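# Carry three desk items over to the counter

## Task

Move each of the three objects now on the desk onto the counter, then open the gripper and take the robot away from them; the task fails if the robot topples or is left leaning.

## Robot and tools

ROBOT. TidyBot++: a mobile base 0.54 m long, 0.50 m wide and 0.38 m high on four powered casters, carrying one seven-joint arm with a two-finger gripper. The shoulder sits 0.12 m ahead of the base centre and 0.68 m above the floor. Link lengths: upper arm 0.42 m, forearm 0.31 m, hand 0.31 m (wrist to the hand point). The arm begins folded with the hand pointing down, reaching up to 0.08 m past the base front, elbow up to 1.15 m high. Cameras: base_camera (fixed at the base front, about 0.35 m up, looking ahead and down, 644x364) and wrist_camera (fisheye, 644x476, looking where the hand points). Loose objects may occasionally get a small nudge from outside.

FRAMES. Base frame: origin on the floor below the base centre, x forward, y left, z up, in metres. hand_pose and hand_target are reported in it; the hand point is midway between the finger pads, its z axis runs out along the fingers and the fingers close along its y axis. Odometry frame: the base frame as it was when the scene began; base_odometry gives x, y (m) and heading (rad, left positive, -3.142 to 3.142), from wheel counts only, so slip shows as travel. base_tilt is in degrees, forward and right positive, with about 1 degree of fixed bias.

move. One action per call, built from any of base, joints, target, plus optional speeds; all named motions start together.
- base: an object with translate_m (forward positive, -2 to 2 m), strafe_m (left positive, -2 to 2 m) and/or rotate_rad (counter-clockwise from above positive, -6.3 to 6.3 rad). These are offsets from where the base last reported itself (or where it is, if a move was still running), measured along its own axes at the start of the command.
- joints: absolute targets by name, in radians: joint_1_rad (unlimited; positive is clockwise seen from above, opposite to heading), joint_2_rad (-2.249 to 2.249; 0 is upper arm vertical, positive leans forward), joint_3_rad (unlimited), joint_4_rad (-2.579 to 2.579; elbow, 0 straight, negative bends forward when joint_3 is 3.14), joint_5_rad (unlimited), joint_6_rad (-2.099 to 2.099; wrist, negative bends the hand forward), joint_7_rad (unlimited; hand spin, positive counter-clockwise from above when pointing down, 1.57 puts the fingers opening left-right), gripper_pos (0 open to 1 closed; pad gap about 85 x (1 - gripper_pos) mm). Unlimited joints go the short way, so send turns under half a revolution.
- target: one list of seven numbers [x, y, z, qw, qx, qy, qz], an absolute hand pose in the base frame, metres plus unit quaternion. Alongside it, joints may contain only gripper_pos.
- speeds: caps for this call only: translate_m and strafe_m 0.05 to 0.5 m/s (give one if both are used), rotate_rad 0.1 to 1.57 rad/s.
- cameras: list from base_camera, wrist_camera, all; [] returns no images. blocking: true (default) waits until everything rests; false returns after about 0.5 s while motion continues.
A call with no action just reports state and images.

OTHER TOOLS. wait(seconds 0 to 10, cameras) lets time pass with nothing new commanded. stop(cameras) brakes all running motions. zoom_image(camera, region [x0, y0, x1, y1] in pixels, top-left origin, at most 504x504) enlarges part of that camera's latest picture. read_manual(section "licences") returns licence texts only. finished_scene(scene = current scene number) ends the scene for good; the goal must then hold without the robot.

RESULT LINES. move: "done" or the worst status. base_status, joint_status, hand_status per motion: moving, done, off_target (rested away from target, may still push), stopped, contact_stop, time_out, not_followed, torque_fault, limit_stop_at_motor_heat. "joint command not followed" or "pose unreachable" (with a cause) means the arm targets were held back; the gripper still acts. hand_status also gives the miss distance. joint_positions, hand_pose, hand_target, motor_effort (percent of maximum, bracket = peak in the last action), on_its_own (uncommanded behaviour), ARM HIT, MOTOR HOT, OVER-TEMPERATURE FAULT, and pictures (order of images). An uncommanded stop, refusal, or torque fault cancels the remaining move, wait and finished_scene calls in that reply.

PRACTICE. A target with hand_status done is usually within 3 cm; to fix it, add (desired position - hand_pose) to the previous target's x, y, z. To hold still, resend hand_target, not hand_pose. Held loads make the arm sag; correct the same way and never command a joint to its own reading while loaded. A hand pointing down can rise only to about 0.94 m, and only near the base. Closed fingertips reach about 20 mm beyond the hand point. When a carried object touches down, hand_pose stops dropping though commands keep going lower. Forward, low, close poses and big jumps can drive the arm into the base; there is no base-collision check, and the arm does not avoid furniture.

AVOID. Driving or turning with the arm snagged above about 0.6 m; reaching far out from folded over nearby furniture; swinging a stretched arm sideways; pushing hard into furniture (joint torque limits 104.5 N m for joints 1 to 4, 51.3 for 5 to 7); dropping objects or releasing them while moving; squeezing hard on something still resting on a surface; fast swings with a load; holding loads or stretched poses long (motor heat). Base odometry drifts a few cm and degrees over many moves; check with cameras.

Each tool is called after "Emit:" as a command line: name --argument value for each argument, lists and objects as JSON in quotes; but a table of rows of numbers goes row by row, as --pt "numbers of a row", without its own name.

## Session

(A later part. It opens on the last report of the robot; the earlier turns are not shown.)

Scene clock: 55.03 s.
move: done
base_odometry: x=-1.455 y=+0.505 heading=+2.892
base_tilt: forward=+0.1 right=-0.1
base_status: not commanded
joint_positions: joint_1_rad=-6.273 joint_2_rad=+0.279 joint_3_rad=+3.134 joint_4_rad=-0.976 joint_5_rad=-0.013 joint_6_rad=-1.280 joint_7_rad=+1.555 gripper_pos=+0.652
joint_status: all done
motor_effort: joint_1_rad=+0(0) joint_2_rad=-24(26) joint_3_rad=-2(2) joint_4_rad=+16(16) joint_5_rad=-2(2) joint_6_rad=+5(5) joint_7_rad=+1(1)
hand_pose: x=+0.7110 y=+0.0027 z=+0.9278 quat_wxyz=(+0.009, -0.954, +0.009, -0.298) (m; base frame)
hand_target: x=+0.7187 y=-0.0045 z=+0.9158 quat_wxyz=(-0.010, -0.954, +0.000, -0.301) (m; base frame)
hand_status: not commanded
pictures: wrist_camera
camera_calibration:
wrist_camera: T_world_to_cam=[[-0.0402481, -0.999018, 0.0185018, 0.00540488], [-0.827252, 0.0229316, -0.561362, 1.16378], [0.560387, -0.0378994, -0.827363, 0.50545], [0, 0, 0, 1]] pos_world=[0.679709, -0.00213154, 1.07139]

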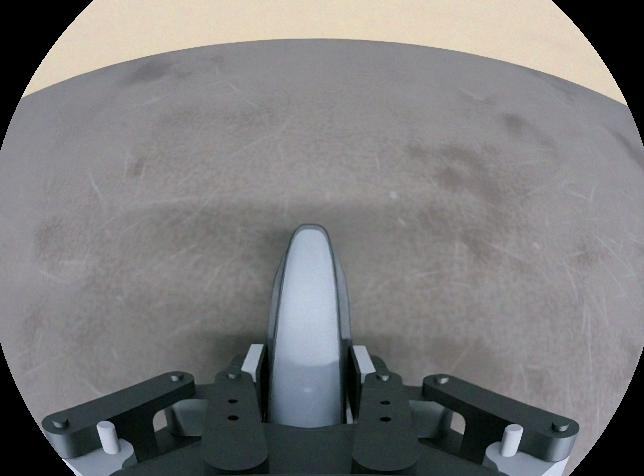

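Emit:
move --joints '{"joint_2_rad": 0.282, "joint_4_rad": -0.97, "joint_6_rad": -1.34}' --cameras '[]'

Emit:
move --joints '{"gripper_pos": 0.6}' --cameras '["wrist_camera"]'

Scene clock: 55.97 s.
move: done
base_odometry: x=-1.455 y=+0.505 heading=+2.892
base_tilt: forward=+0.1 right=-0.1
base_status: not commanded
joint_positions: joint_1_rad=-6.273 joint_2_rad=+0.280 joint_3_rad=+3.134 joint_4_rad=-0.965 joint_5_rad=-0.013 joint_6_rad=-1.307 joint_7_rad=+1.555 gripper_pos=+0.652
joint_status: all done
motor_effort: joint_1_rad=+1(1) joint_2_rad=-29(32) joint_3_rad=-1(2) joint_4_rad=+17(17) joint_5_rad=-1(2) joint_6_rad=+5(5) joint_7_rad=+0(0)
hand_pose: x=+0.7059 y=+0.0028 z=+0.9282 quat_wxyz=(+0.009, -0.957, +0.009, -0.290) (m; base frame)
hand_target: x=+0.6972 y=-0.0047 z=+0.9191 quat_wxyz=(-0.010, -0.962, +0.000, -0.271) (m; base frame)
hand_status: not commanded
pictures: none
No camera images: "cameras" was empty.

Scene clock: 56.53 s.
move: done
base_odometry: x=-1.455 y=+0.505 heading=+2.892
base_tilt: forward=+0.2 right=+0.0
base_status: not commanded
joint_positions: joint_1_rad=-6.273 joint_2_rad=+0.280 joint_3_rad=+3.134 joint_4_rad=-0.966 joint_5_rad=-0.013 joint_6_rad=-1.307 joint_7_rad=+1.555 gripper_pos=+0.599
joint_status: all done
motor_effort: joint_1_rad=+1(1) joint_2_rad=-29(33) joint_3_rad=-1(1) joint_4_rad=+17(20) joint_5_rad=-1(2) joint_6_rad=+5(6) joint_7_rad=+0(1)
hand_pose: x=+0.7058 y=+0.0028 z=+0.9276 quat_wxyz=(+0.009, -0.957, +0.009, -0.290) (m; base frame)
hand_target: x=+0.6972 y=-0.0047 z=+0.9191 quat_wxyz=(-0.010, -0.962, +0.000, -0.271) (m; base frame)
hand_status: not commanded
pictures: wrist_camera
camera_calibration:
wrist_camera: T_world_to_cam=[[-0.039479, -0.999035, 0.0192363, 0.00397666], [-0.836773, 0.0225328, -0.547085, 1.15283], [0.546124, -0.0376948, -0.836856, 0.527182], [0, 0, 0, 1]] pos_world=[0.676905, -0.0021316, 1.07179]

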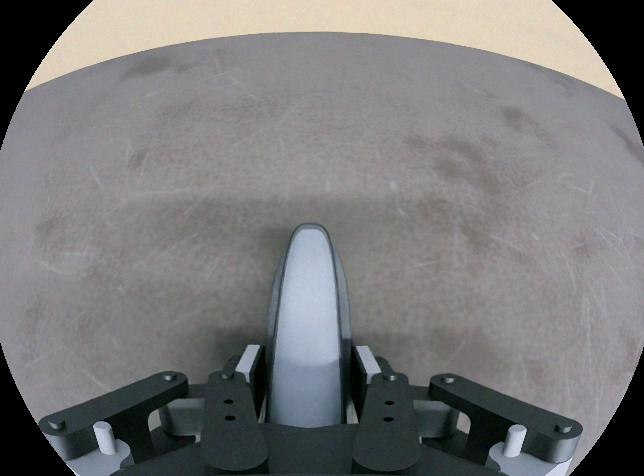

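Emit:
move --joints '{"gripper_pos": 0.1}' --cameras '["wrist_camera"]'

Scene clock: 57.47 s.
move: done
base_odometry: x=-1.455 y=+0.505 heading=+2.892
base_tilt: forward=+0.2 right=+0.0
base_status: not commanded
joint_positions: joint_1_rad=-6.273 joint_2_rad=+0.280 joint_3_rad=+3.134 joint_4_rad=-0.966 joint_5_rad=-0.013 joint_6_rad=-1.307 joint_7_rad=+1.555 gripper_pos=+0.100
joint_status: all done
motor_effort: joint_1_rad=+1(1) joint_2_rad=-30(32) joint_3_rad=-1(1) joint_4_rad=+19(20) joint_5_rad=-2(2) joint_6_rad=+5(6) joint_7_rad=+0(1)
hand_pose: x=+0.7057 y=+0.0028 z=+0.9276 quat_wxyz=(+0.009, -0.957, +0.009, -0.290) (m; base frame)
hand_target: x=+0.6972 y=-0.0047 z=+0.9191 quat_wxyz=(-0.010, -0.962, +0.000, -0.271) (m; base frame)
hand_status: not commanded
pictures: wrist_camera
camera_calibration:
wrist_camera: T_world_to_cam=[[-0.0394776, -0.999035, 0.01924, 0.00397367], [-0.836849, 0.0225348, -0.54697, 1.1527], [0.546009, -0.037694, -0.836931, 0.527258], [0, 0, 0, 1]] pos_world=[0.676905, -0.0021316, 1.07169]

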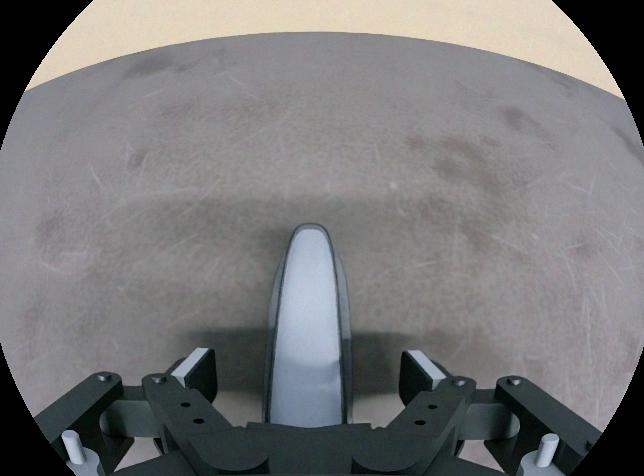

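Emit:
move --joints '{"joint_2_rad": 0.24, "joint_4_rad": -0.645, "joint_6_rad": -1.71, "gripper_pos": 0.0}' --cameras '["wrist_camera"]'

Emit:
move --base '{"translate_m": -0.35}' --cameras '["wrist_camera"]'

Scene clock: 60.37 s.
move: done
base_odometry: x=-1.455 y=+0.505 heading=+2.892
base_tilt: forward=+0.1 right=+0.0
base_status: not commanded
joint_positions: joint_1_rad=-6.273 joint_2_rad=+0.254 joint_3_rad=+3.134 joint_4_rad=-0.656 joint_5_rad=-0.013 joint_6_rad=-1.641 joint_7_rad=+1.555 gripper_pos=+0.000
joint_status: all done
motor_effort: joint_1_rad=+1(1) joint_2_rad=-26(33) joint_3_rad=-1(1) joint_4_rad=+16(19) joint_5_rad=-1(2) joint_6_rad=+6(6) joint_7_rad=+0(1)
hand_pose: x=+0.6460 y=+0.0030 z=+1.0237 quat_wxyz=(+0.009, -0.957, +0.007, -0.291) (m; base frame)
hand_target: x=+0.6241 y=-0.0048 z=+1.0237 quat_wxyz=(-0.009, -0.963, +0.004, -0.270) (m; base frame)
hand_status: not commanded
pictures: wrist_camera
camera_calibration:
wrist_camera: T_world_to_cam=[[-0.0358535, -0.999129, 0.0213601, -0.00455823], [-0.835438, 0.0182366, -0.549282, 1.15674], [0.548413, -0.0375387, -0.835364, 0.637119], [0, 0, 0, 1]] pos_world=[0.616815, -0.00173261, 1.1677]

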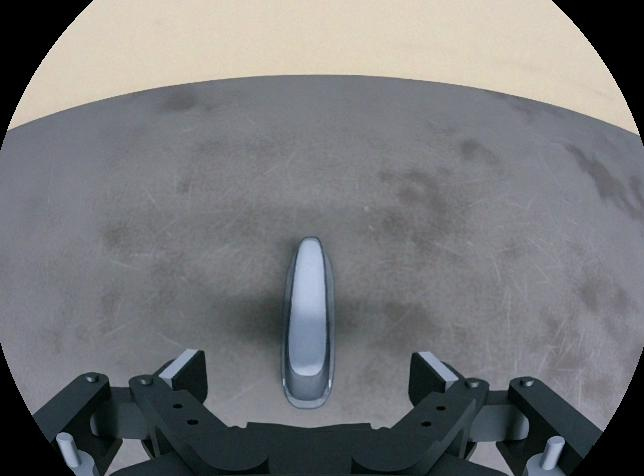

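Scene clock: 62.50 s.
move: done
base_odometry: x=-1.116 y=+0.419 heading=+2.892
base_tilt: forward=+0.1 right=-0.1
base_status: done
joint_positions: joint_1_rad=-6.275 joint_2_rad=+0.237 joint_3_rad=+3.134 joint_4_rad=-0.654 joint_5_rad=-0.012 joint_6_rad=-1.649 joint_7_rad=+1.555 gripper_pos=+0.000
joint_status: not commanded
motor_effort: joint_1_rad=+1(3) joint_2_rad=-26(33) joint_3_rad=-1(3) joint_4_rad=+16(17) joint_5_rad=-2(3) joint_6_rad=+5(7) joint_7_rad=+0(1)
hand_pose: x=+0.6383 y=+0.0038 z=+1.0321 quat_wxyz=(+0.008, -0.955, +0.006, -0.297) (m; base frame)
hand_target: x=+0.6241 y=-0.0048 z=+1.0237 quat_wxyz=(-0.009, -0.963, +0.004, -0.270) (m; base frame)
hand_status: not commanded
pictures: wrist_camera
camera_calibration:
wrist_camera: T_world_to_cam=[[-0.0346718, -0.999159, 0.021885, -0.00550086], [-0.829203, 0.0165366, -0.558703, 1.1607], [0.557872, -0.0375184, -0.829079, 0.63588], [0, 0, 0, 1]] pos_world=[0.607522, -0.000833001, 1.1758]

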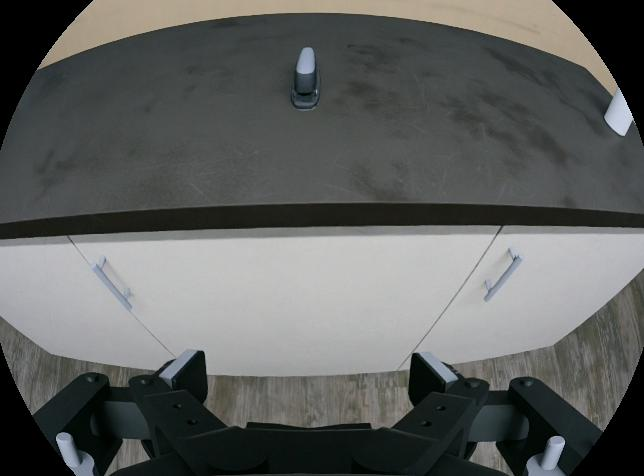

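Emit:
move --base '{"translate_m": -1.835, "strafe_m": 0.63, "rotate_rad": 3.1416}' --joints '{"joint_2_rad": 0.0, "joint_4_rad": -1.1, "joint_6_rad": -1.0}'

Emit:
zoom_image --camera "wrist_camera" --region '[260, 60, 420, 180]'

Scene clock: 68.57 s.
move: done
base_odometry: x=+0.507 y=-0.645 heading=-0.249
base_tilt: forward=+0.2 right=+0.0
base_status: done
joint_positions: joint_1_rad=-6.282 joint_2_rad=+0.008 joint_3_rad=+3.135 joint_4_rad=-1.089 joint_5_rad=-0.009 joint_6_rad=-1.054 joint_7_rad=+1.555 gripper_pos=+0.000
joint_status: all done
motor_effort: joint_1_rad=+1(3) joint_2_rad=-20(31) joint_3_rad=-1(3) joint_4_rad=+19(20) joint_5_rad=-1(3) joint_6_rad=+7(9) joint_7_rad=+0(1)
hand_pose: x=+0.6623 y=+0.0067 z=+1.0755 quat_wxyz=(+0.010, -0.880, +0.005, -0.475) (m; base frame)
hand_target: x=+0.6678 y=-0.0039 z=+1.0881 quat_wxyz=(-0.010, -0.867, -0.001, -0.498) (m; base frame)
hand_status: not commanded
pictures: base_camera, wrist_camera
camera_calibration:
wrist_camera: T_world_to_cam=[[-0.0406926, -0.999151, 0.0064888, 0.0178739], [-0.555757, 0.0172365, -0.831166, 1.31675], [0.830348, -0.0374285, -0.555986, 0.184478], [0, 0, 0, 1]] pos_world=[0.57934, 0.00206718, 1.19689]

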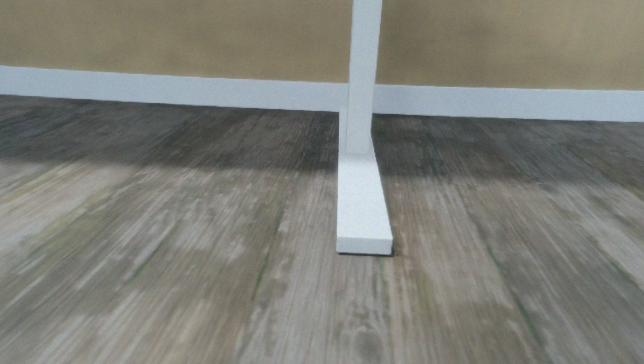

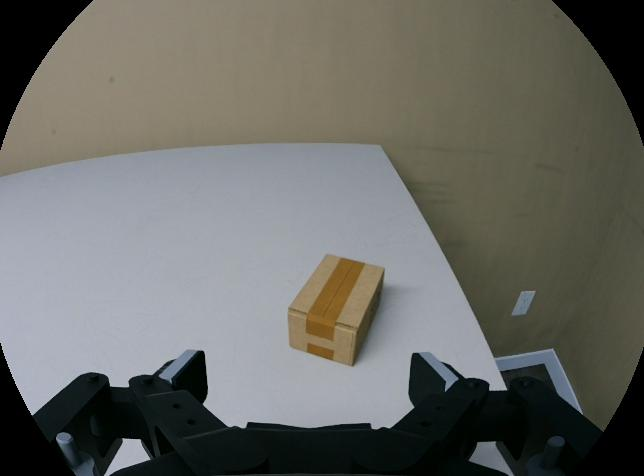

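Scaled by 3.150.

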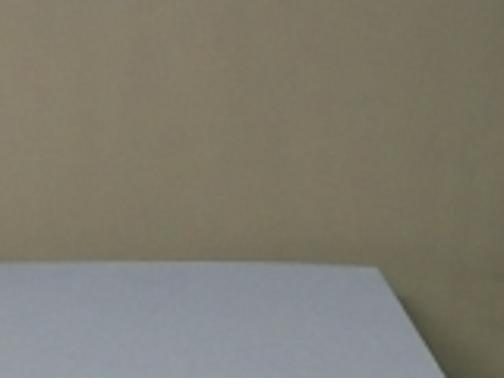

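Emit:
move --base '{"translate_m": 0.183, "strafe_m": 0.202}' --cameras '[]'

Emit:
move --joints '{"joint_1_rad": 0.426, "joint_2_rad": 0.29, "joint_4_rad": -0.475, "joint_6_rad": -1.84}' --cameras '["wrist_camera"]'

Scene clock: 71.53 s.
move: done
base_odometry: x=+0.734 y=-0.495 heading=-0.249
base_tilt: forward=+0.1 right=+0.0
base_status: done
joint_positions: joint_1_rad=-6.284 joint_2_rad=+0.008 joint_3_rad=+3.135 joint_4_rad=-1.089 joint_5_rad=-0.009 joint_6_rad=-1.053 joint_7_rad=+1.555 gripper_pos=+0.000
joint_status: not commanded
motor_effort: joint_1_rad=+1(3) joint_2_rad=-20(24) joint_3_rad=+0(2) joint_4_rad=+19(20) joint_5_rad=-2(2) joint_6_rad=+7(8) joint_7_rad=+0(1)
hand_pose: x=+0.6624 y=+0.0074 z=+1.0755 quat_wxyz=(+0.010, -0.880, +0.004, -0.476) (m; base frame)
hand_target: x=+0.6678 y=-0.0039 z=+1.0881 quat_wxyz=(-0.010, -0.867, -0.001, -0.498) (m; base frame)
hand_status: not commanded
pictures: none
No camera images: "cameras" was empty.

Scene clock: 73.80 s.
move: done
base_odometry: x=+0.734 y=-0.495 heading=-0.249
base_tilt: forward=+0.2 right=+0.0
base_status: not commanded
joint_positions: joint_1_rad=-5.872 joint_2_rad=+0.265 joint_3_rad=+3.135 joint_4_rad=-0.491 joint_5_rad=-0.009 joint_6_rad=-1.770 joint_7_rad=+1.555 gripper_pos=+0.000
joint_status: all done
motor_effort: joint_1_rad=+1(3) joint_2_rad=-25(26) joint_3_rad=-1(1) joint_4_rad=+14(21) joint_5_rad=-1(2) joint_6_rad=+6(9) joint_7_rad=+0(1)
hand_pose: x=+0.5849 y=-0.1958 z=+1.0626 quat_wxyz=(-0.054, -0.932, +0.197, -0.298) (m; base frame)
hand_target: x=+0.5698 y=-0.2097 z=+1.0443 quat_wxyz=(-0.064, -0.941, +0.209, -0.257) (m; base frame)
hand_status: not commanded
pictures: wrist_camera
camera_calibration:
wrist_camera: T_world_to_cam=[[-0.425467, -0.904649, 0.0242586, 0.0371407], [-0.749417, 0.337179, -0.569811, 1.16473], [0.5073, -0.260615, -0.821418, 0.661214], [0, 0, 0, 1]] pos_world=[0.553234, -0.1868, 1.20591]

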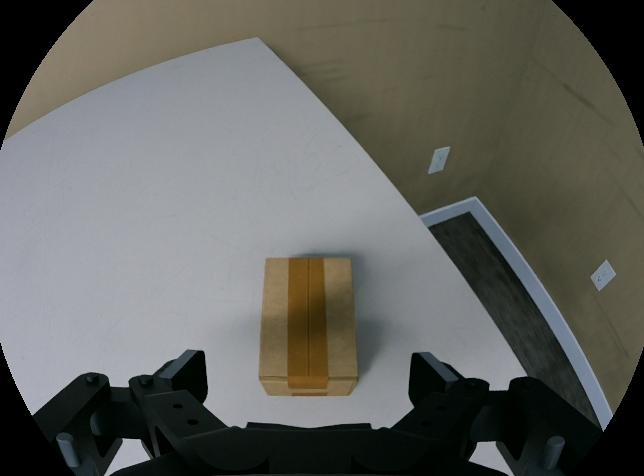

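Emit:
move --joints '{"joint_2_rad": 0.285, "joint_4_rad": -0.68, "joint_6_rad": -1.55}' --cameras '["wrist_camera"]'

Scene clock: 75.43 s.
move: done
base_odometry: x=+0.734 y=-0.495 heading=-0.249
base_tilt: forward=+0.2 right=-0.1
base_status: not commanded
joint_positions: joint_1_rad=-5.872 joint_2_rad=+0.270 joint_3_rad=+3.135 joint_4_rad=-0.669 joint_5_rad=-0.009 joint_6_rad=-1.609 joint_7_rad=+1.555 gripper_pos=+0.000
joint_status: all done
motor_effort: joint_1_rad=+1(1) joint_2_rad=-27(30) joint_3_rad=-1(1) joint_4_rad=+16(18) joint_5_rad=-1(2) joint_6_rad=+5(7) joint_7_rad=+1(1)
hand_pose: x=+0.6169 y=-0.2094 z=+1.0147 quat_wxyz=(-0.052, -0.936, +0.198, -0.288) (m; base frame)
hand_target: x=+0.6262 y=-0.2355 z=+1.0125 quat_wxyz=(-0.075, -0.929, +0.204, -0.299) (m; base frame)
hand_status: not commanded
pictures: wrist_camera
camera_calibration:
wrist_camera: T_world_to_cam=[[-0.425919, -0.904443, 0.0240005, 0.0401715], [-0.760435, 0.343478, -0.551146, 1.15516], [0.490236, -0.252994, -0.834064, 0.627061], [0, 0, 0, 1]] pos_world=[0.588126, -0.201796, 1.15871]

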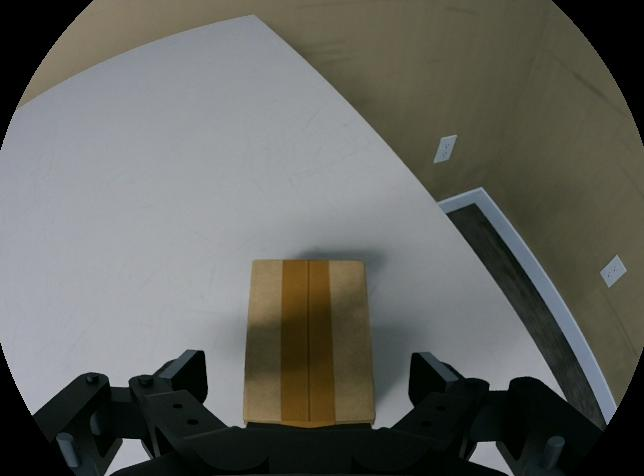

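Emit:
move --joints '{"joint_2_rad": 0.283, "joint_4_rad": -0.842, "joint_6_rad": -1.395}' --cameras '["wrist_camera"]'

Scene clock: 76.67 s.
move: done
base_odometry: x=+0.734 y=-0.495 heading=-0.249
base_tilt: forward=+0.2 right=-0.1
base_status: not commanded
joint_positions: joint_1_rad=-5.872 joint_2_rad=+0.272 joint_3_rad=+3.135 joint_4_rad=-0.831 joint_5_rad=-0.009 joint_6_rad=-1.457 joint_7_rad=+1.555 gripper_pos=+0.000
joint_status: all done
motor_effort: joint_1_rad=+1(1) joint_2_rad=-29(30) joint_3_rad=-1(1) joint_4_rad=+17(20) joint_5_rad=-1(2) joint_6_rad=+5(6) joint_7_rad=+0(1)
hand_pose: x=+0.6393 y=-0.2190 z=+0.9688 quat_wxyz=(-0.050, -0.937, +0.199, -0.282) (m; base frame)
hand_target: x=+0.6474 y=-0.2450 z=+0.9684 quat_wxyz=(-0.074, -0.930, +0.202, -0.297) (m; base frame)
hand_status: not commanded
pictures: wrist_camera
camera_calibration:
wrist_camera: T_world_to_cam=[[-0.426729, -0.904068, 0.0237341, 0.0430895], [-0.765678, 0.347192, -0.541474, 1.14498], [0.481289, -0.249235, -0.840382, 0.588123], [0, 0, 0, 1]] pos_world=[0.61202, -0.211993, 1.1132]

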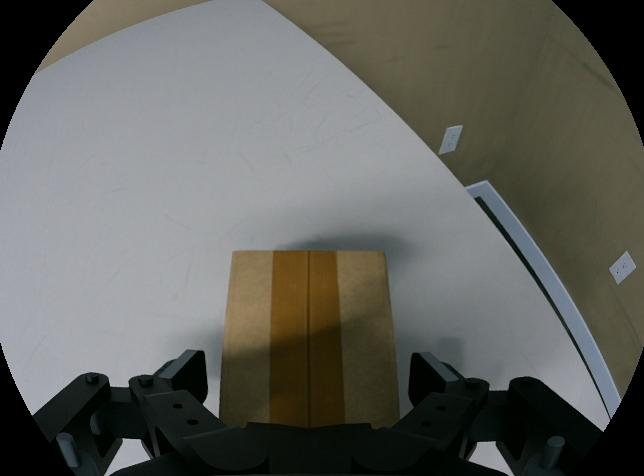

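Emit:
move --joints '{"gripper_pos": 0.28}' --cameras '["wrist_camera"]'

Emit:
move --joints '{"gripper_pos": 0.4}' --cameras '["wrist_camera"]'

Scene clock: 77.43 s.
move: done
base_odometry: x=+0.734 y=-0.495 heading=-0.249
base_tilt: forward=+0.1 right=+0.0
base_status: not commanded
joint_positions: joint_1_rad=-5.872 joint_2_rad=+0.272 joint_3_rad=+3.135 joint_4_rad=-0.831 joint_5_rad=-0.009 joint_6_rad=-1.455 joint_7_rad=+1.555 gripper_pos=+0.280
joint_status: all done
motor_effort: joint_1_rad=+1(1) joint_2_rad=-29(29) joint_3_rad=-1(1) joint_4_rad=+18(18) joint_5_rad=-1(2) joint_6_rad=+4(6) joint_7_rad=+0(1)
hand_pose: x=+0.6398 y=-0.2192 z=+0.9692 quat_wxyz=(-0.051, -0.937, +0.199, -0.283) (m; base frame)
hand_target: x=+0.6474 y=-0.2450 z=+0.9684 quat_wxyz=(-0.074, -0.930, +0.202, -0.297) (m; base frame)
hand_status: not commanded
pictures: wrist_camera
camera_calibration:
wrist_camera: T_world_to_cam=[[-0.426746, -0.904062, 0.0236466, 0.0431863], [-0.764594, 0.346701, -0.543318, 1.14662], [0.482995, -0.249939, -0.839194, 0.585736], [0, 0, 0, 1]] pos_world=[0.612221, -0.212094, 1.1135]

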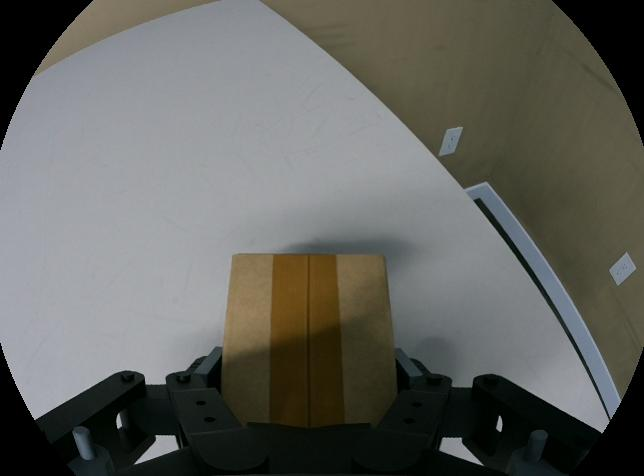

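Scene clock: 77.97 s.
move: off_target
base_odometry: x=+0.734 y=-0.495 heading=-0.249
base_tilt: forward=+0.2 right=-0.1
base_status: not commanded
joint_positions: joint_1_rad=-5.872 joint_2_rad=+0.271 joint_3_rad=+3.135 joint_4_rad=-0.831 joint_5_rad=-0.009 joint_6_rad=-1.452 joint_7_rad=+1.555 gripper_pos=+0.346
joint_status: gripper_pos off_target (ended at +0.346, target +0.400)
motor_effort: joint_1_rad=+1(2) joint_2_rad=-26(29) joint_3_rad=-1(1) joint_4_rad=+16(18) joint_5_rad=-2(2) joint_6_rad=+5(6) joint_7_rad=+0(1)
hand_pose: x=+0.6403 y=-0.2194 z=+0.9700 quat_wxyz=(-0.051, -0.936, +0.199, -0.285) (m; base frame)
hand_target: x=+0.6474 y=-0.2450 z=+0.9684 quat_wxyz=(-0.074, -0.930, +0.202, -0.297) (m; base frame)
hand_status: not commanded
pictures: wrist_camera
camera_calibration:
wrist_camera: T_world_to_cam=[[-0.426948, -0.90397, 0.023527, 0.0433988], [-0.762849, 0.346082, -0.546157, 1.14908], [0.485568, -0.251128, -0.837352, 0.58237], [0, 0, 0, 1]] pos_world=[0.612322, -0.212194, 1.1142]

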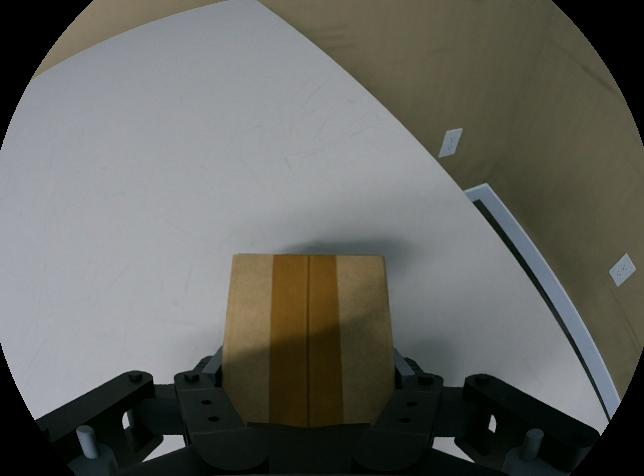

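Emit:
move --joints '{"gripper_pos": 0.47}' --cameras '[]'

Emit:
move --joints '{"joint_2_rad": 0.283, "joint_4_rad": -0.70, "joint_6_rad": -1.58}' --cameras '["wrist_camera"]'

Scene clock: 78.57 s.
move: off_target
base_odometry: x=+0.734 y=-0.495 heading=-0.249
base_tilt: forward=+0.1 right=+0.0
base_status: not commanded
joint_positions: joint_1_rad=-5.872 joint_2_rad=+0.271 joint_3_rad=+3.135 joint_4_rad=-0.831 joint_5_rad=-0.009 joint_6_rad=-1.452 joint_7_rad=+1.555 gripper_pos=+0.346
joint_status: gripper_pos off_target (ended at +0.346, target +0.470)
motor_effort: joint_1_rad=+1(1) joint_2_rad=-26(27) joint_3_rad=-1(1) joint_4_rad=+16(16) joint_5_rad=-2(2) joint_6_rad=+5(6) joint_7_rad=+0(1)
hand_pose: x=+0.6403 y=-0.2194 z=+0.9700 quat_wxyz=(-0.051, -0.936, +0.199, -0.285) (m; base frame)
hand_target: x=+0.6474 y=-0.2450 z=+0.9684 quat_wxyz=(-0.074, -0.930, +0.202, -0.297) (m; base frame)
hand_status: not commanded
pictures: none
No camera images: "cameras" was empty.

Scene clock: 79.60 s.
move: done
base_odometry: x=+0.734 y=-0.495 heading=-0.249
base_tilt: forward=+0.2 right=+0.0
base_status: not commanded
joint_positions: joint_1_rad=-5.872 joint_2_rad=+0.281 joint_3_rad=+3.135 joint_4_rad=-0.716 joint_5_rad=-0.009 joint_6_rad=-1.523 joint_7_rad=+1.555 gripper_pos=+0.346
joint_status: all done
motor_effort: joint_1_rad=+1(1) joint_2_rad=-29(33) joint_3_rad=-1(1) joint_4_rad=+17(19) joint_5_rad=-1(2) joint_6_rad=+6(7) joint_7_rad=+0(1)
hand_pose: x=+0.6367 y=-0.2180 z=+1.0041 quat_wxyz=(-0.054, -0.931, +0.198, -0.301) (m; base frame)
hand_target: x=+0.6172 y=-0.2314 z=+0.9996 quat_wxyz=(-0.070, -0.936, +0.205, -0.277) (m; base frame)
hand_status: not commanded
pictures: wrist_camera
camera_calibration:
wrist_camera: T_world_to_cam=[[-0.427182, -0.903886, 0.0224855, 0.0435965], [-0.744951, 0.337757, -0.575298, 1.18045], [0.512409, -0.262508, -0.817635, 0.573695], [0, 0, 0, 1]] pos_world=[0.604032, -0.208699, 1.1472]

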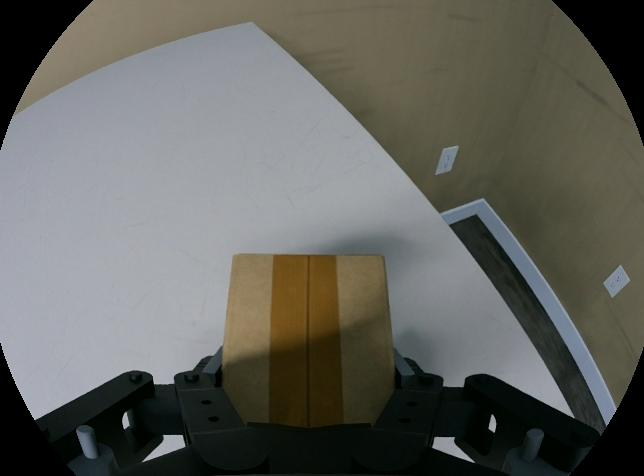

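Emit:
move --joints '{"joint_2_rad": 0.02, "joint_4_rad": -0.80, "joint_6_rad": -1.75}' --cameras '["wrist_camera"]'

Emit:
move --base '{"translate_m": -1.98, "strafe_m": 0.1795, "rotate_rad": 3.1416}' --speeds '{"rotate_rad": 0.9}' --joints '{"joint_1_rad": 0.0}'

Scene clock: 81.93 s.
move: done
base_odometry: x=+0.734 y=-0.495 heading=-0.249
base_tilt: forward=+0.1 right=+0.0
base_status: not commanded
joint_positions: joint_1_rad=-5.872 joint_2_rad=+0.021 joint_3_rad=+3.135 joint_4_rad=-0.790 joint_5_rad=-0.009 joint_6_rad=-1.685 joint_7_rad=+1.555 gripper_pos=+0.346
joint_status: all done
motor_effort: joint_1_rad=+1(1) joint_2_rad=-17(33) joint_3_rad=-1(1) joint_4_rad=+16(19) joint_5_rad=-1(2) joint_6_rad=+6(7) joint_7_rad=+0(1)
hand_pose: x=+0.5104 y=-0.1632 z=+1.0702 quat_wxyz=(-0.057, -0.928, +0.196, -0.312) (m; base frame)
hand_target: x=+0.4873 y=-0.1724 z=+1.0552 quat_wxyz=(-0.068, -0.937, +0.207, -0.274) (m; base frame)
hand_status: not commanded
pictures: wrist_camera
camera_calibration:
wrist_camera: T_world_to_cam=[[-0.426467, -0.90418, 0.0241809, 0.0354271], [-0.733847, 0.330251, -0.593636, 1.11865], [0.528768, -0.270911, -0.804371, 0.682883], [0, 0, 0, 1]] pos_world=[0.474941, -0.152403, 1.21251]

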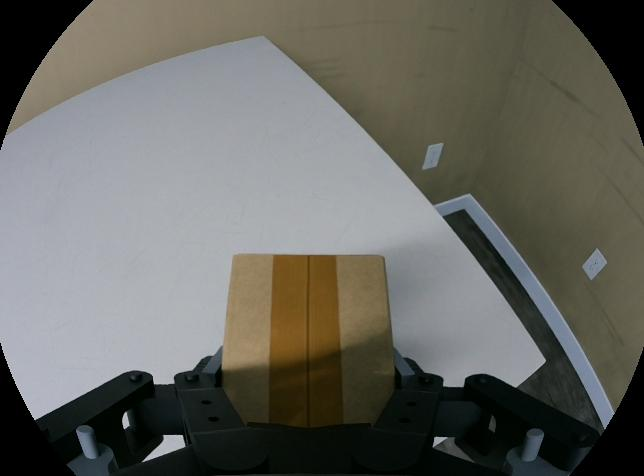

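Scene clock: 87.60 s.
move: done
base_odometry: x=-1.140 y=+0.168 heading=+2.893
base_tilt: forward=+0.2 right=-0.1
base_status: done
joint_positions: joint_1_rad=-6.274 joint_2_rad=+0.028 joint_3_rad=+3.136 joint_4_rad=-0.795 joint_5_rad=-0.009 joint_6_rad=-1.688 joint_7_rad=+1.555 gripper_pos=+0.346
joint_status: all done
motor_effort: joint_1_rad=+1(3) joint_2_rad=-17(24) joint_3_rad=-1(3) joint_4_rad=+15(17) joint_5_rad=-1(3) joint_6_rad=+6(7) joint_7_rad=+0(1)
hand_pose: x=+0.5447 y=+0.0028 z=+1.0649 quat_wxyz=(+0.006, -0.951, +0.007, -0.310) (m; base frame)
hand_target: x=+0.5256 y=-0.0048 z=+1.0552 quat_wxyz=(-0.009, -0.959, +0.004, -0.282) (m; base frame)
hand_status: not commanded
pictures: base_camera, wrist_camera
camera_calibration:
wrist_camera: T_world_to_cam=[[-0.0385836, -0.998945, 0.0249216, -0.0115639], [-0.812801, 0.0168668, -0.582297, 1.11757], [0.581262, -0.0427234, -0.812594, 0.685047], [0, 0, 0, 1]] pos_world=[0.509722, -0.00113396, 1.20771]

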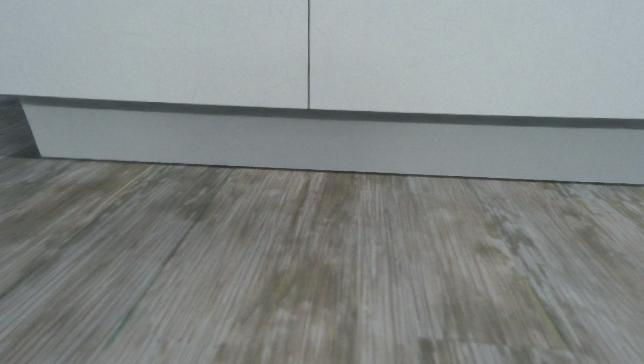

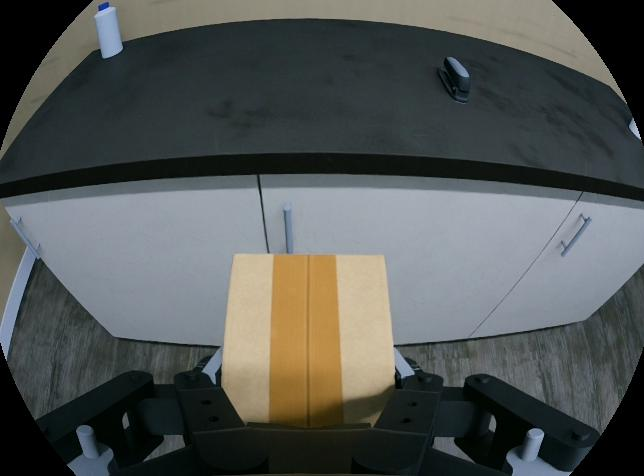

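Emit:
move --base '{"translate_m": 0.38}' --cameras '["wrist_camera"]'

Emit:
move --joints '{"joint_2_rad": 0.325, "joint_4_rad": -0.785, "joint_6_rad": -1.48}' --cameras '["wrist_camera"]'

Scene clock: 90.63 s.
move: done
base_odometry: x=-1.509 y=+0.262 heading=+2.892
base_tilt: forward=+0.2 right=-0.1
base_status: done
joint_positions: joint_1_rad=-6.274 joint_2_rad=+0.032 joint_3_rad=+3.136 joint_4_rad=-0.795 joint_5_rad=-0.009 joint_6_rad=-1.690 joint_7_rad=+1.555 gripper_pos=+0.346
joint_status: not commanded
motor_effort: joint_1_rad=+1(2) joint_2_rad=-18(23) joint_3_rad=+0(1) joint_4_rad=+16(17) joint_5_rad=-2(2) joint_6_rad=+6(7) joint_7_rad=+0(1)
hand_pose: x=+0.5455 y=+0.0028 z=+1.0627 quat_wxyz=(+0.006, -0.952, +0.007, -0.307) (m; base frame)
hand_target: x=+0.5256 y=-0.0048 z=+1.0552 quat_wxyz=(-0.009, -0.959, +0.004, -0.282) (m; base frame)
hand_status: not commanded
pictures: wrist_camera
camera_calibration:
wrist_camera: T_world_to_cam=[[-0.0384219, -0.998945, 0.0251652, -0.011821], [-0.816503, 0.0168667, -0.577095, 1.11349], [0.576062, -0.0427205, -0.816289, 0.689492], [0, 0, 0, 1]] pos_world=[0.51152, -0.00113396, 1.20571]

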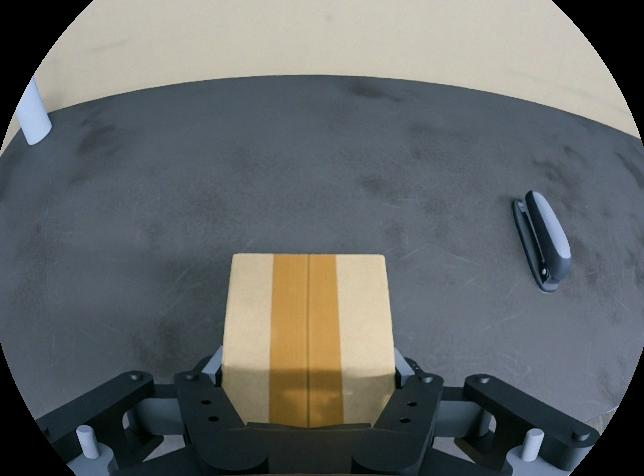

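Scene clock: 92.20 s.
move: done
base_odometry: x=-1.509 y=+0.262 heading=+2.892
base_tilt: forward=+0.2 right=-0.1
base_status: not commanded
joint_positions: joint_1_rad=-6.274 joint_2_rad=+0.333 joint_3_rad=+3.136 joint_4_rad=-0.795 joint_5_rad=-0.009 joint_6_rad=-1.540 joint_7_rad=+1.555 gripper_pos=+0.346
joint_status: all done
motor_effort: joint_1_rad=+1(1) joint_2_rad=-32(38) joint_3_rad=-1(1) joint_4_rad=+18(20) joint_5_rad=+0(2) joint_6_rad=+5(7) joint_7_rad=+0(1)
hand_pose: x=+0.6824 y=+0.0018 z=+0.9370 quat_wxyz=(+0.007, -0.972, +0.008, -0.234) (m; base frame)
hand_target: x=+0.6980 y=-0.0048 z=+0.9553 quat_wxyz=(-0.010, -0.962, +0.002, -0.272) (m; base frame)
hand_status: not commanded
pictures: wrist_camera
camera_calibration:
wrist_camera: T_world_to_cam=[[-0.0357028, -0.998975, 0.0278294, -0.00874977], [-0.89412, 0.0194916, -0.447402, 1.08421], [0.446401, -0.0408563, -0.8939, 0.669197], [0, 0, 0, 1]] pos_world=[0.670374, -0.00253297, 1.08352]

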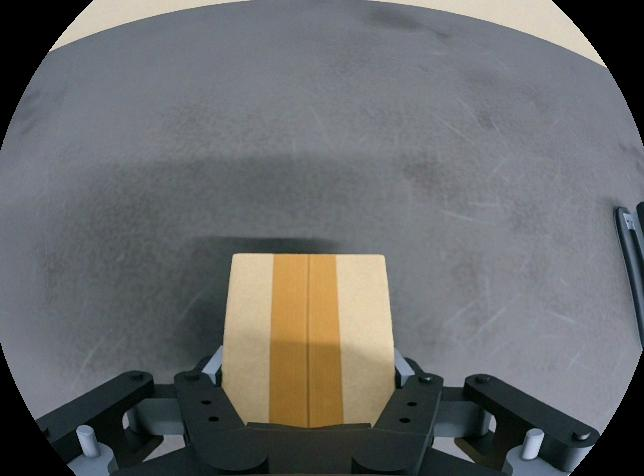

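Emit:
move --joints '{"joint_2_rad": 0.305, "joint_4_rad": -0.82, "joint_6_rad": -1.33}' --cameras '["wrist_camera"]'

Scene clock: 93.10 s.
move: done
base_odometry: x=-1.509 y=+0.262 heading=+2.892
base_tilt: forward=+0.2 right=+0.0
base_status: not commanded
joint_positions: joint_1_rad=-6.274 joint_2_rad=+0.327 joint_3_rad=+3.136 joint_4_rad=-0.818 joint_5_rad=-0.009 joint_6_rad=-1.380 joint_7_rad=+1.555 gripper_pos=+0.346
joint_status: all done
motor_effort: joint_1_rad=+1(1) joint_2_rad=-33(34) joint_3_rad=-1(1) joint_4_rad=+18(20) joint_5_rad=-1(2) joint_6_rad=+6(7) joint_7_rad=+0(0)
hand_pose: x=+0.7205 y=+0.0016 z=+0.9565 quat_wxyz=(+0.007, -0.953, +0.009, -0.304) (m; base frame)
hand_target: x=+0.7263 y=-0.0047 z=+0.9780 quat_wxyz=(-0.010, -0.942, +0.001, -0.337) (m; base frame)
hand_status: not commanded
pictures: wrist_camera
camera_calibration:
wrist_camera: T_world_to_cam=[[-0.0408188, -0.998921, 0.0221314, 0.00109554], [-0.820633, 0.0208811, -0.571073, 1.19226], [0.569995, -0.0414723, -0.820601, 0.510428], [0, 0, 0, 1]] pos_world=[0.687512, -0.00263276, 1.0997]

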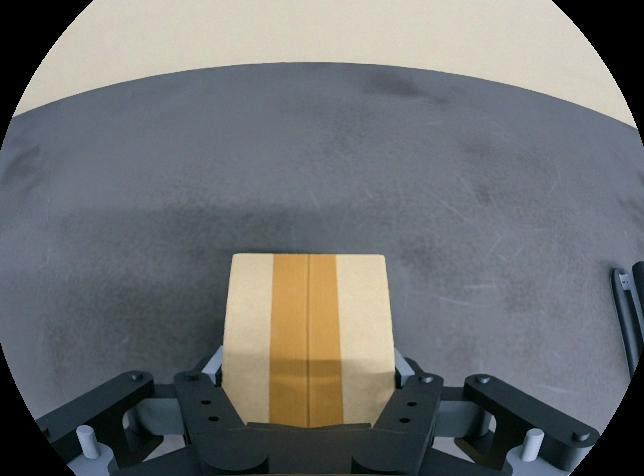

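Emit:
move --joints '{"joint_2_rad": 0.292, "joint_4_rad": -0.90, "joint_6_rad": -1.30}' --cameras '["wrist_camera"]'

Scene clock: 94.10 s.
move: done
base_odometry: x=-1.509 y=+0.262 heading=+2.892
base_tilt: forward=+0.2 right=-0.1
base_status: not commanded
joint_positions: joint_1_rad=-6.274 joint_2_rad=+0.319 joint_3_rad=+3.136 joint_4_rad=-0.892 joint_5_rad=-0.009 joint_6_rad=-1.359 joint_7_rad=+1.555 gripper_pos=+0.346
joint_status: all done
motor_effort: joint_1_rad=+1(1) joint_2_rad=-32(33) joint_3_rad=-1(1) joint_4_rad=+18(20) joint_5_rad=-1(2) joint_6_rad=+6(7) joint_7_rad=+0(1)
hand_pose: x=+0.7134 y=+0.0017 z=+0.9306 quat_wxyz=(+0.007, -0.959, +0.009, -0.282) (m; base frame)
hand_target: x=+0.7205 y=-0.0046 z=+0.9532 quat_wxyz=(-0.010, -0.948, +0.000, -0.319) (m; base frame)
hand_status: not commanded
pictures: wrist_camera
camera_calibration:
wrist_camera: T_world_to_cam=[[-0.0398101, -0.998923, 0.0238194, -0.000895121], [-0.845663, 0.0209855, -0.533305, 1.15435], [0.532231, -0.0413741, -0.845587, 0.543482], [0, 0, 0, 1]] pos_world=[0.686898, -0.00263272, 1.07521]

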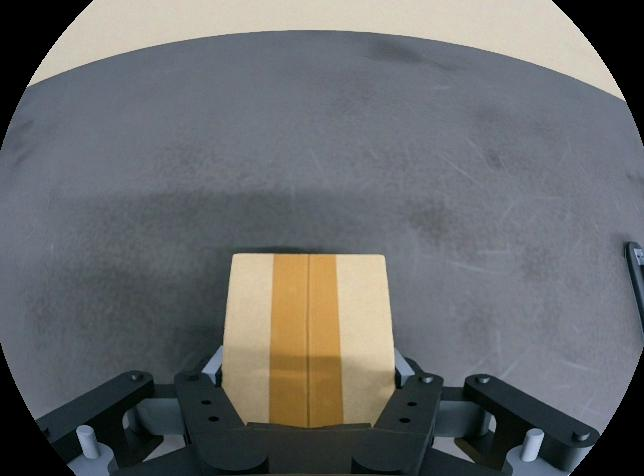

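Emit:
move --joints '{"joint_2_rad": 0.286, "joint_4_rad": -0.925, "joint_6_rad": -1.27}' --cameras '["wrist_camera"]'

Scene clock: 94.77 s.
move: done
base_odometry: x=-1.509 y=+0.262 heading=+2.892
base_tilt: forward=+0.2 right=+0.0
base_status: not commanded
joint_positions: joint_1_rad=-6.274 joint_2_rad=+0.310 joint_3_rad=+3.136 joint_4_rad=-0.915 joint_5_rad=-0.009 joint_6_rad=-1.327 joint_7_rad=+1.555 gripper_pos=+0.346
joint_status: all done
motor_effort: joint_1_rad=+1(1) joint_2_rad=-32(33) joint_3_rad=-1(1) joint_4_rad=+19(20) joint_5_rad=-1(2) joint_6_rad=+6(6) joint_7_rad=+0(1)
hand_pose: x=+0.7162 y=+0.0017 z=+0.9304 quat_wxyz=(+0.007, -0.957, +0.009, -0.291) (m; base frame)
hand_target: x=+0.7229 y=-0.0046 z=+0.9504 quat_wxyz=(-0.010, -0.946, +0.000, -0.324) (m; base frame)
hand_status: not commanded
pictures: wrist_camera
camera_calibration:
wrist_camera: T_world_to_cam=[[-0.040583, -0.998909, 0.0231191, 0.000417372], [-0.836101, 0.0212817, -0.548162, 1.16363], [0.547072, -0.041576, -0.836053, 0.522283], [0, 0, 0, 1]] pos_world=[0.687202, -0.00263268, 1.0745]

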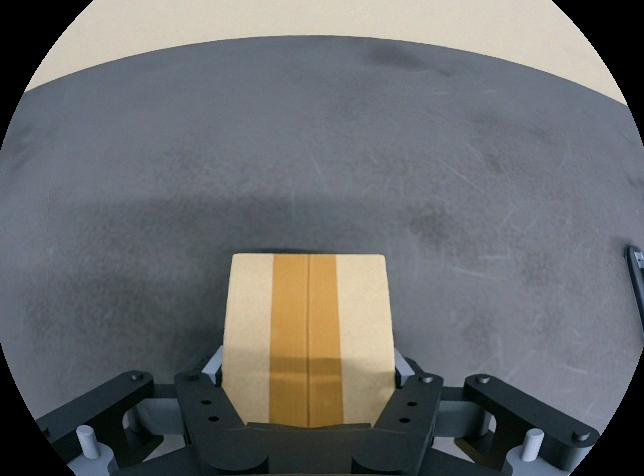

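Emit:
move --joints '{"joint_2_rad": 0.280, "joint_4_rad": -0.954, "joint_6_rad": -1.247}' --cameras '[]'

Emit:
move --joints '{"joint_2_rad": 0.274, "joint_4_rad": -0.983, "joint_6_rad": -1.224}' --cameras '["wrist_camera"]'

Scene clock: 95.57 s.
move: done
base_odometry: x=-1.509 y=+0.262 heading=+2.892
base_tilt: forward=+0.2 right=+0.0
base_status: not commanded
joint_positions: joint_1_rad=-6.274 joint_2_rad=+0.298 joint_3_rad=+3.136 joint_4_rad=-0.939 joint_5_rad=-0.009 joint_6_rad=-1.302 joint_7_rad=+1.555 gripper_pos=+0.346
joint_status: all done
motor_effort: joint_1_rad=+1(1) joint_2_rad=-30(32) joint_3_rad=-1(1) joint_4_rad=+18(19) joint_5_rad=-2(2) joint_6_rad=+6(7) joint_7_rad=+0(1)
hand_pose: x=+0.7159 y=+0.0017 z=+0.9307 quat_wxyz=(+0.007, -0.955, +0.009, -0.297) (m; base frame)
hand_target: x=+0.7230 y=-0.0045 z=+0.9443 quat_wxyz=(-0.010, -0.946, +0.000, -0.324) (m; base frame)
hand_status: not commanded
pictures: none
No camera images: "cameras" was empty.

Scene clock: 96.20 s.
move: done
base_odometry: x=-1.509 y=+0.262 heading=+2.892
base_tilt: forward=+0.2 right=+0.0
base_status: not commanded
joint_positions: joint_1_rad=-6.274 joint_2_rad=+0.286 joint_3_rad=+3.136 joint_4_rad=-0.963 joint_5_rad=-0.009 joint_6_rad=-1.277 joint_7_rad=+1.555 gripper_pos=+0.346
joint_status: all done
motor_effort: joint_1_rad=+1(1) joint_2_rad=-28(30) joint_3_rad=-1(2) joint_4_rad=+17(18) joint_5_rad=-1(3) joint_6_rad=+6(7) joint_7_rad=+0(1)
hand_pose: x=+0.7156 y=+0.0017 z=+0.9311 quat_wxyz=(+0.007, -0.953, +0.009, -0.303) (m; base frame)
hand_target: x=+0.7228 y=-0.0045 z=+0.9382 quat_wxyz=(-0.010, -0.946, +0.000, -0.324) (m; base frame)
hand_status: not commanded
pictures: wrist_camera
camera_calibration:
wrist_camera: T_world_to_cam=[[-0.0416034, -0.99889, 0.0221089, 0.00212348], [-0.821142, 0.0215772, -0.570316, 1.17349], [0.569206, -0.0418817, -0.821128, 0.493455], [0, 0, 0, 1]] pos_world=[0.682809, -0.00253267, 1.0744]

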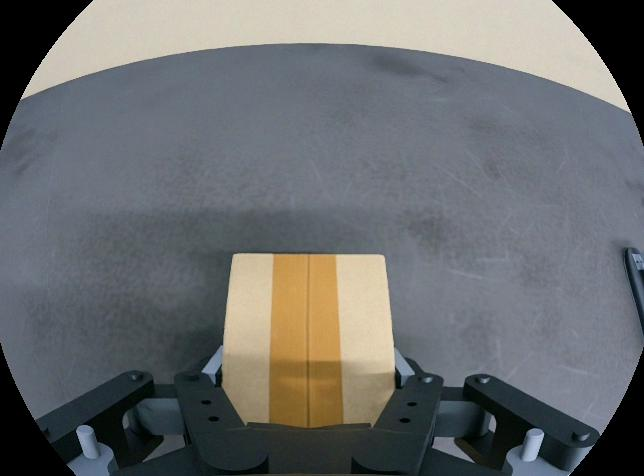

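Emit:
move --joints '{"gripper_pos": 0.33}' --cameras '[]'

Emit:
move --joints '{"gripper_pos": 0.27}' --cameras '["wrist_camera"]'

Emit:
move --joints '{"gripper_pos": 0.0}' --cameras '["wrist_camera"]'

Scene clock: 97.17 s.
move: done
base_odometry: x=-1.509 y=+0.262 heading=+2.892
base_tilt: forward=+0.2 right=+0.0
base_status: not commanded
joint_positions: joint_1_rad=-6.274 joint_2_rad=+0.285 joint_3_rad=+3.136 joint_4_rad=-0.964 joint_5_rad=-0.009 joint_6_rad=-1.276 joint_7_rad=+1.555 gripper_pos=+0.329
joint_status: all done
motor_effort: joint_1_rad=+1(1) joint_2_rad=-29(30) joint_3_rad=-1(2) joint_4_rad=+17(19) joint_5_rad=-2(2) joint_6_rad=+5(6) joint_7_rad=+0(1)
hand_pose: x=+0.7155 y=+0.0017 z=+0.9312 quat_wxyz=(+0.007, -0.953, +0.009, -0.303) (m; base frame)
hand_target: x=+0.7228 y=-0.0045 z=+0.9382 quat_wxyz=(-0.010, -0.946, +0.000, -0.324) (m; base frame)
hand_status: not commanded
pictures: none
No camera images: "cameras" was empty.

Scene clock: 97.77 s.
move: done
base_odometry: x=-1.509 y=+0.262 heading=+2.892
base_tilt: forward=+0.1 right=-0.1
base_status: not commanded
joint_positions: joint_1_rad=-6.274 joint_2_rad=+0.285 joint_3_rad=+3.136 joint_4_rad=-0.970 joint_5_rad=-0.009 joint_6_rad=-1.275 joint_7_rad=+1.555 gripper_pos=+0.270
joint_status: all done
motor_effort: joint_1_rad=+1(1) joint_2_rad=-30(31) joint_3_rad=-1(1) joint_4_rad=+19(19) joint_5_rad=+0(2) joint_6_rad=+4(6) joint_7_rad=+0(1)
hand_pose: x=+0.7148 y=+0.0017 z=+0.9284 quat_wxyz=(+0.007, -0.954, +0.009, -0.301) (m; base frame)
hand_target: x=+0.7228 y=-0.0045 z=+0.9382 quat_wxyz=(-0.010, -0.946, +0.000, -0.324) (m; base frame)
hand_status: not commanded
pictures: wrist_camera
camera_calibration:
wrist_camera: T_world_to_cam=[[-0.0414997, -0.99889, 0.0223041, 0.00189677], [-0.823807, 0.0215774, -0.566459, 1.16961], [0.565349, -0.0418822, -0.823788, 0.496863], [0, 0, 0, 1]] pos_world=[0.682708, -0.00253267, 1.0718]

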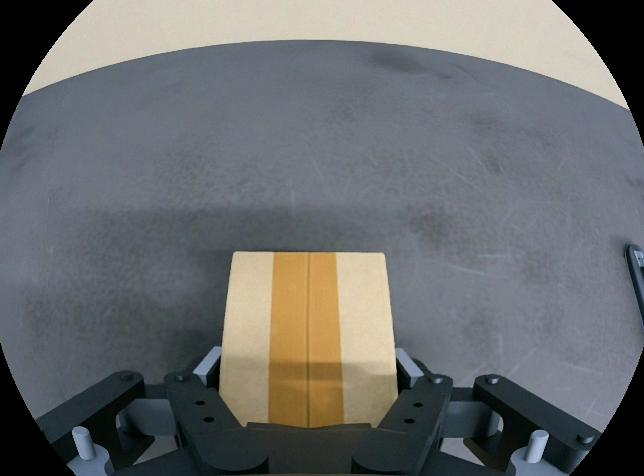

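Scene clock: 98.43 s.
move: done
base_odometry: x=-1.509 y=+0.262 heading=+2.892
base_tilt: forward=+0.2 right=-0.1
base_status: not commanded
joint_positions: joint_1_rad=-6.274 joint_2_rad=+0.285 joint_3_rad=+3.136 joint_4_rad=-0.970 joint_5_rad=-0.009 joint_6_rad=-1.275 joint_7_rad=+1.555 gripper_pos=+0.000
joint_status: all done
motor_effort: joint_1_rad=+1(1) joint_2_rad=-31(31) joint_3_rad=-1(1) joint_4_rad=+19(19) joint_5_rad=-1(2) joint_6_rad=+5(6) joint_7_rad=+0(1)
hand_pose: x=+0.7148 y=+0.0017 z=+0.9282 quat_wxyz=(+0.007, -0.954, +0.009, -0.301) (m; base frame)
hand_target: x=+0.7228 y=-0.0045 z=+0.9382 quat_wxyz=(-0.010, -0.946, +0.000, -0.324) (m; base frame)
hand_status: not commanded
pictures: wrist_camera
camera_calibration:
wrist_camera: T_world_to_cam=[[-0.0414899, -0.99889, 0.0223228, 0.00187031], [-0.82409, 0.0215796, -0.566048, 1.16916], [0.564937, -0.0418813, -0.82407, 0.497338], [0, 0, 0, 1]] pos_world=[0.682608, -0.00253267, 1.0716]

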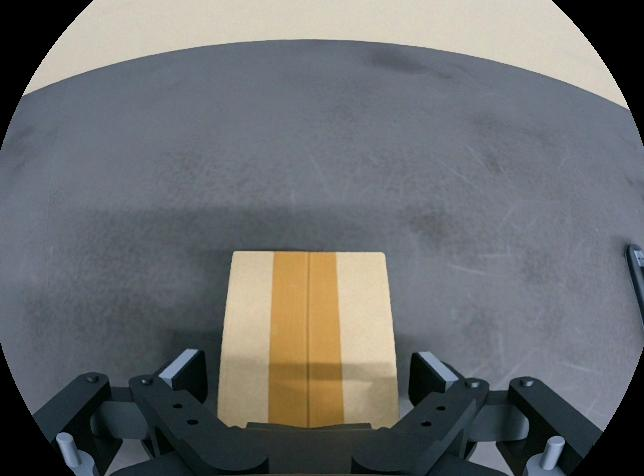

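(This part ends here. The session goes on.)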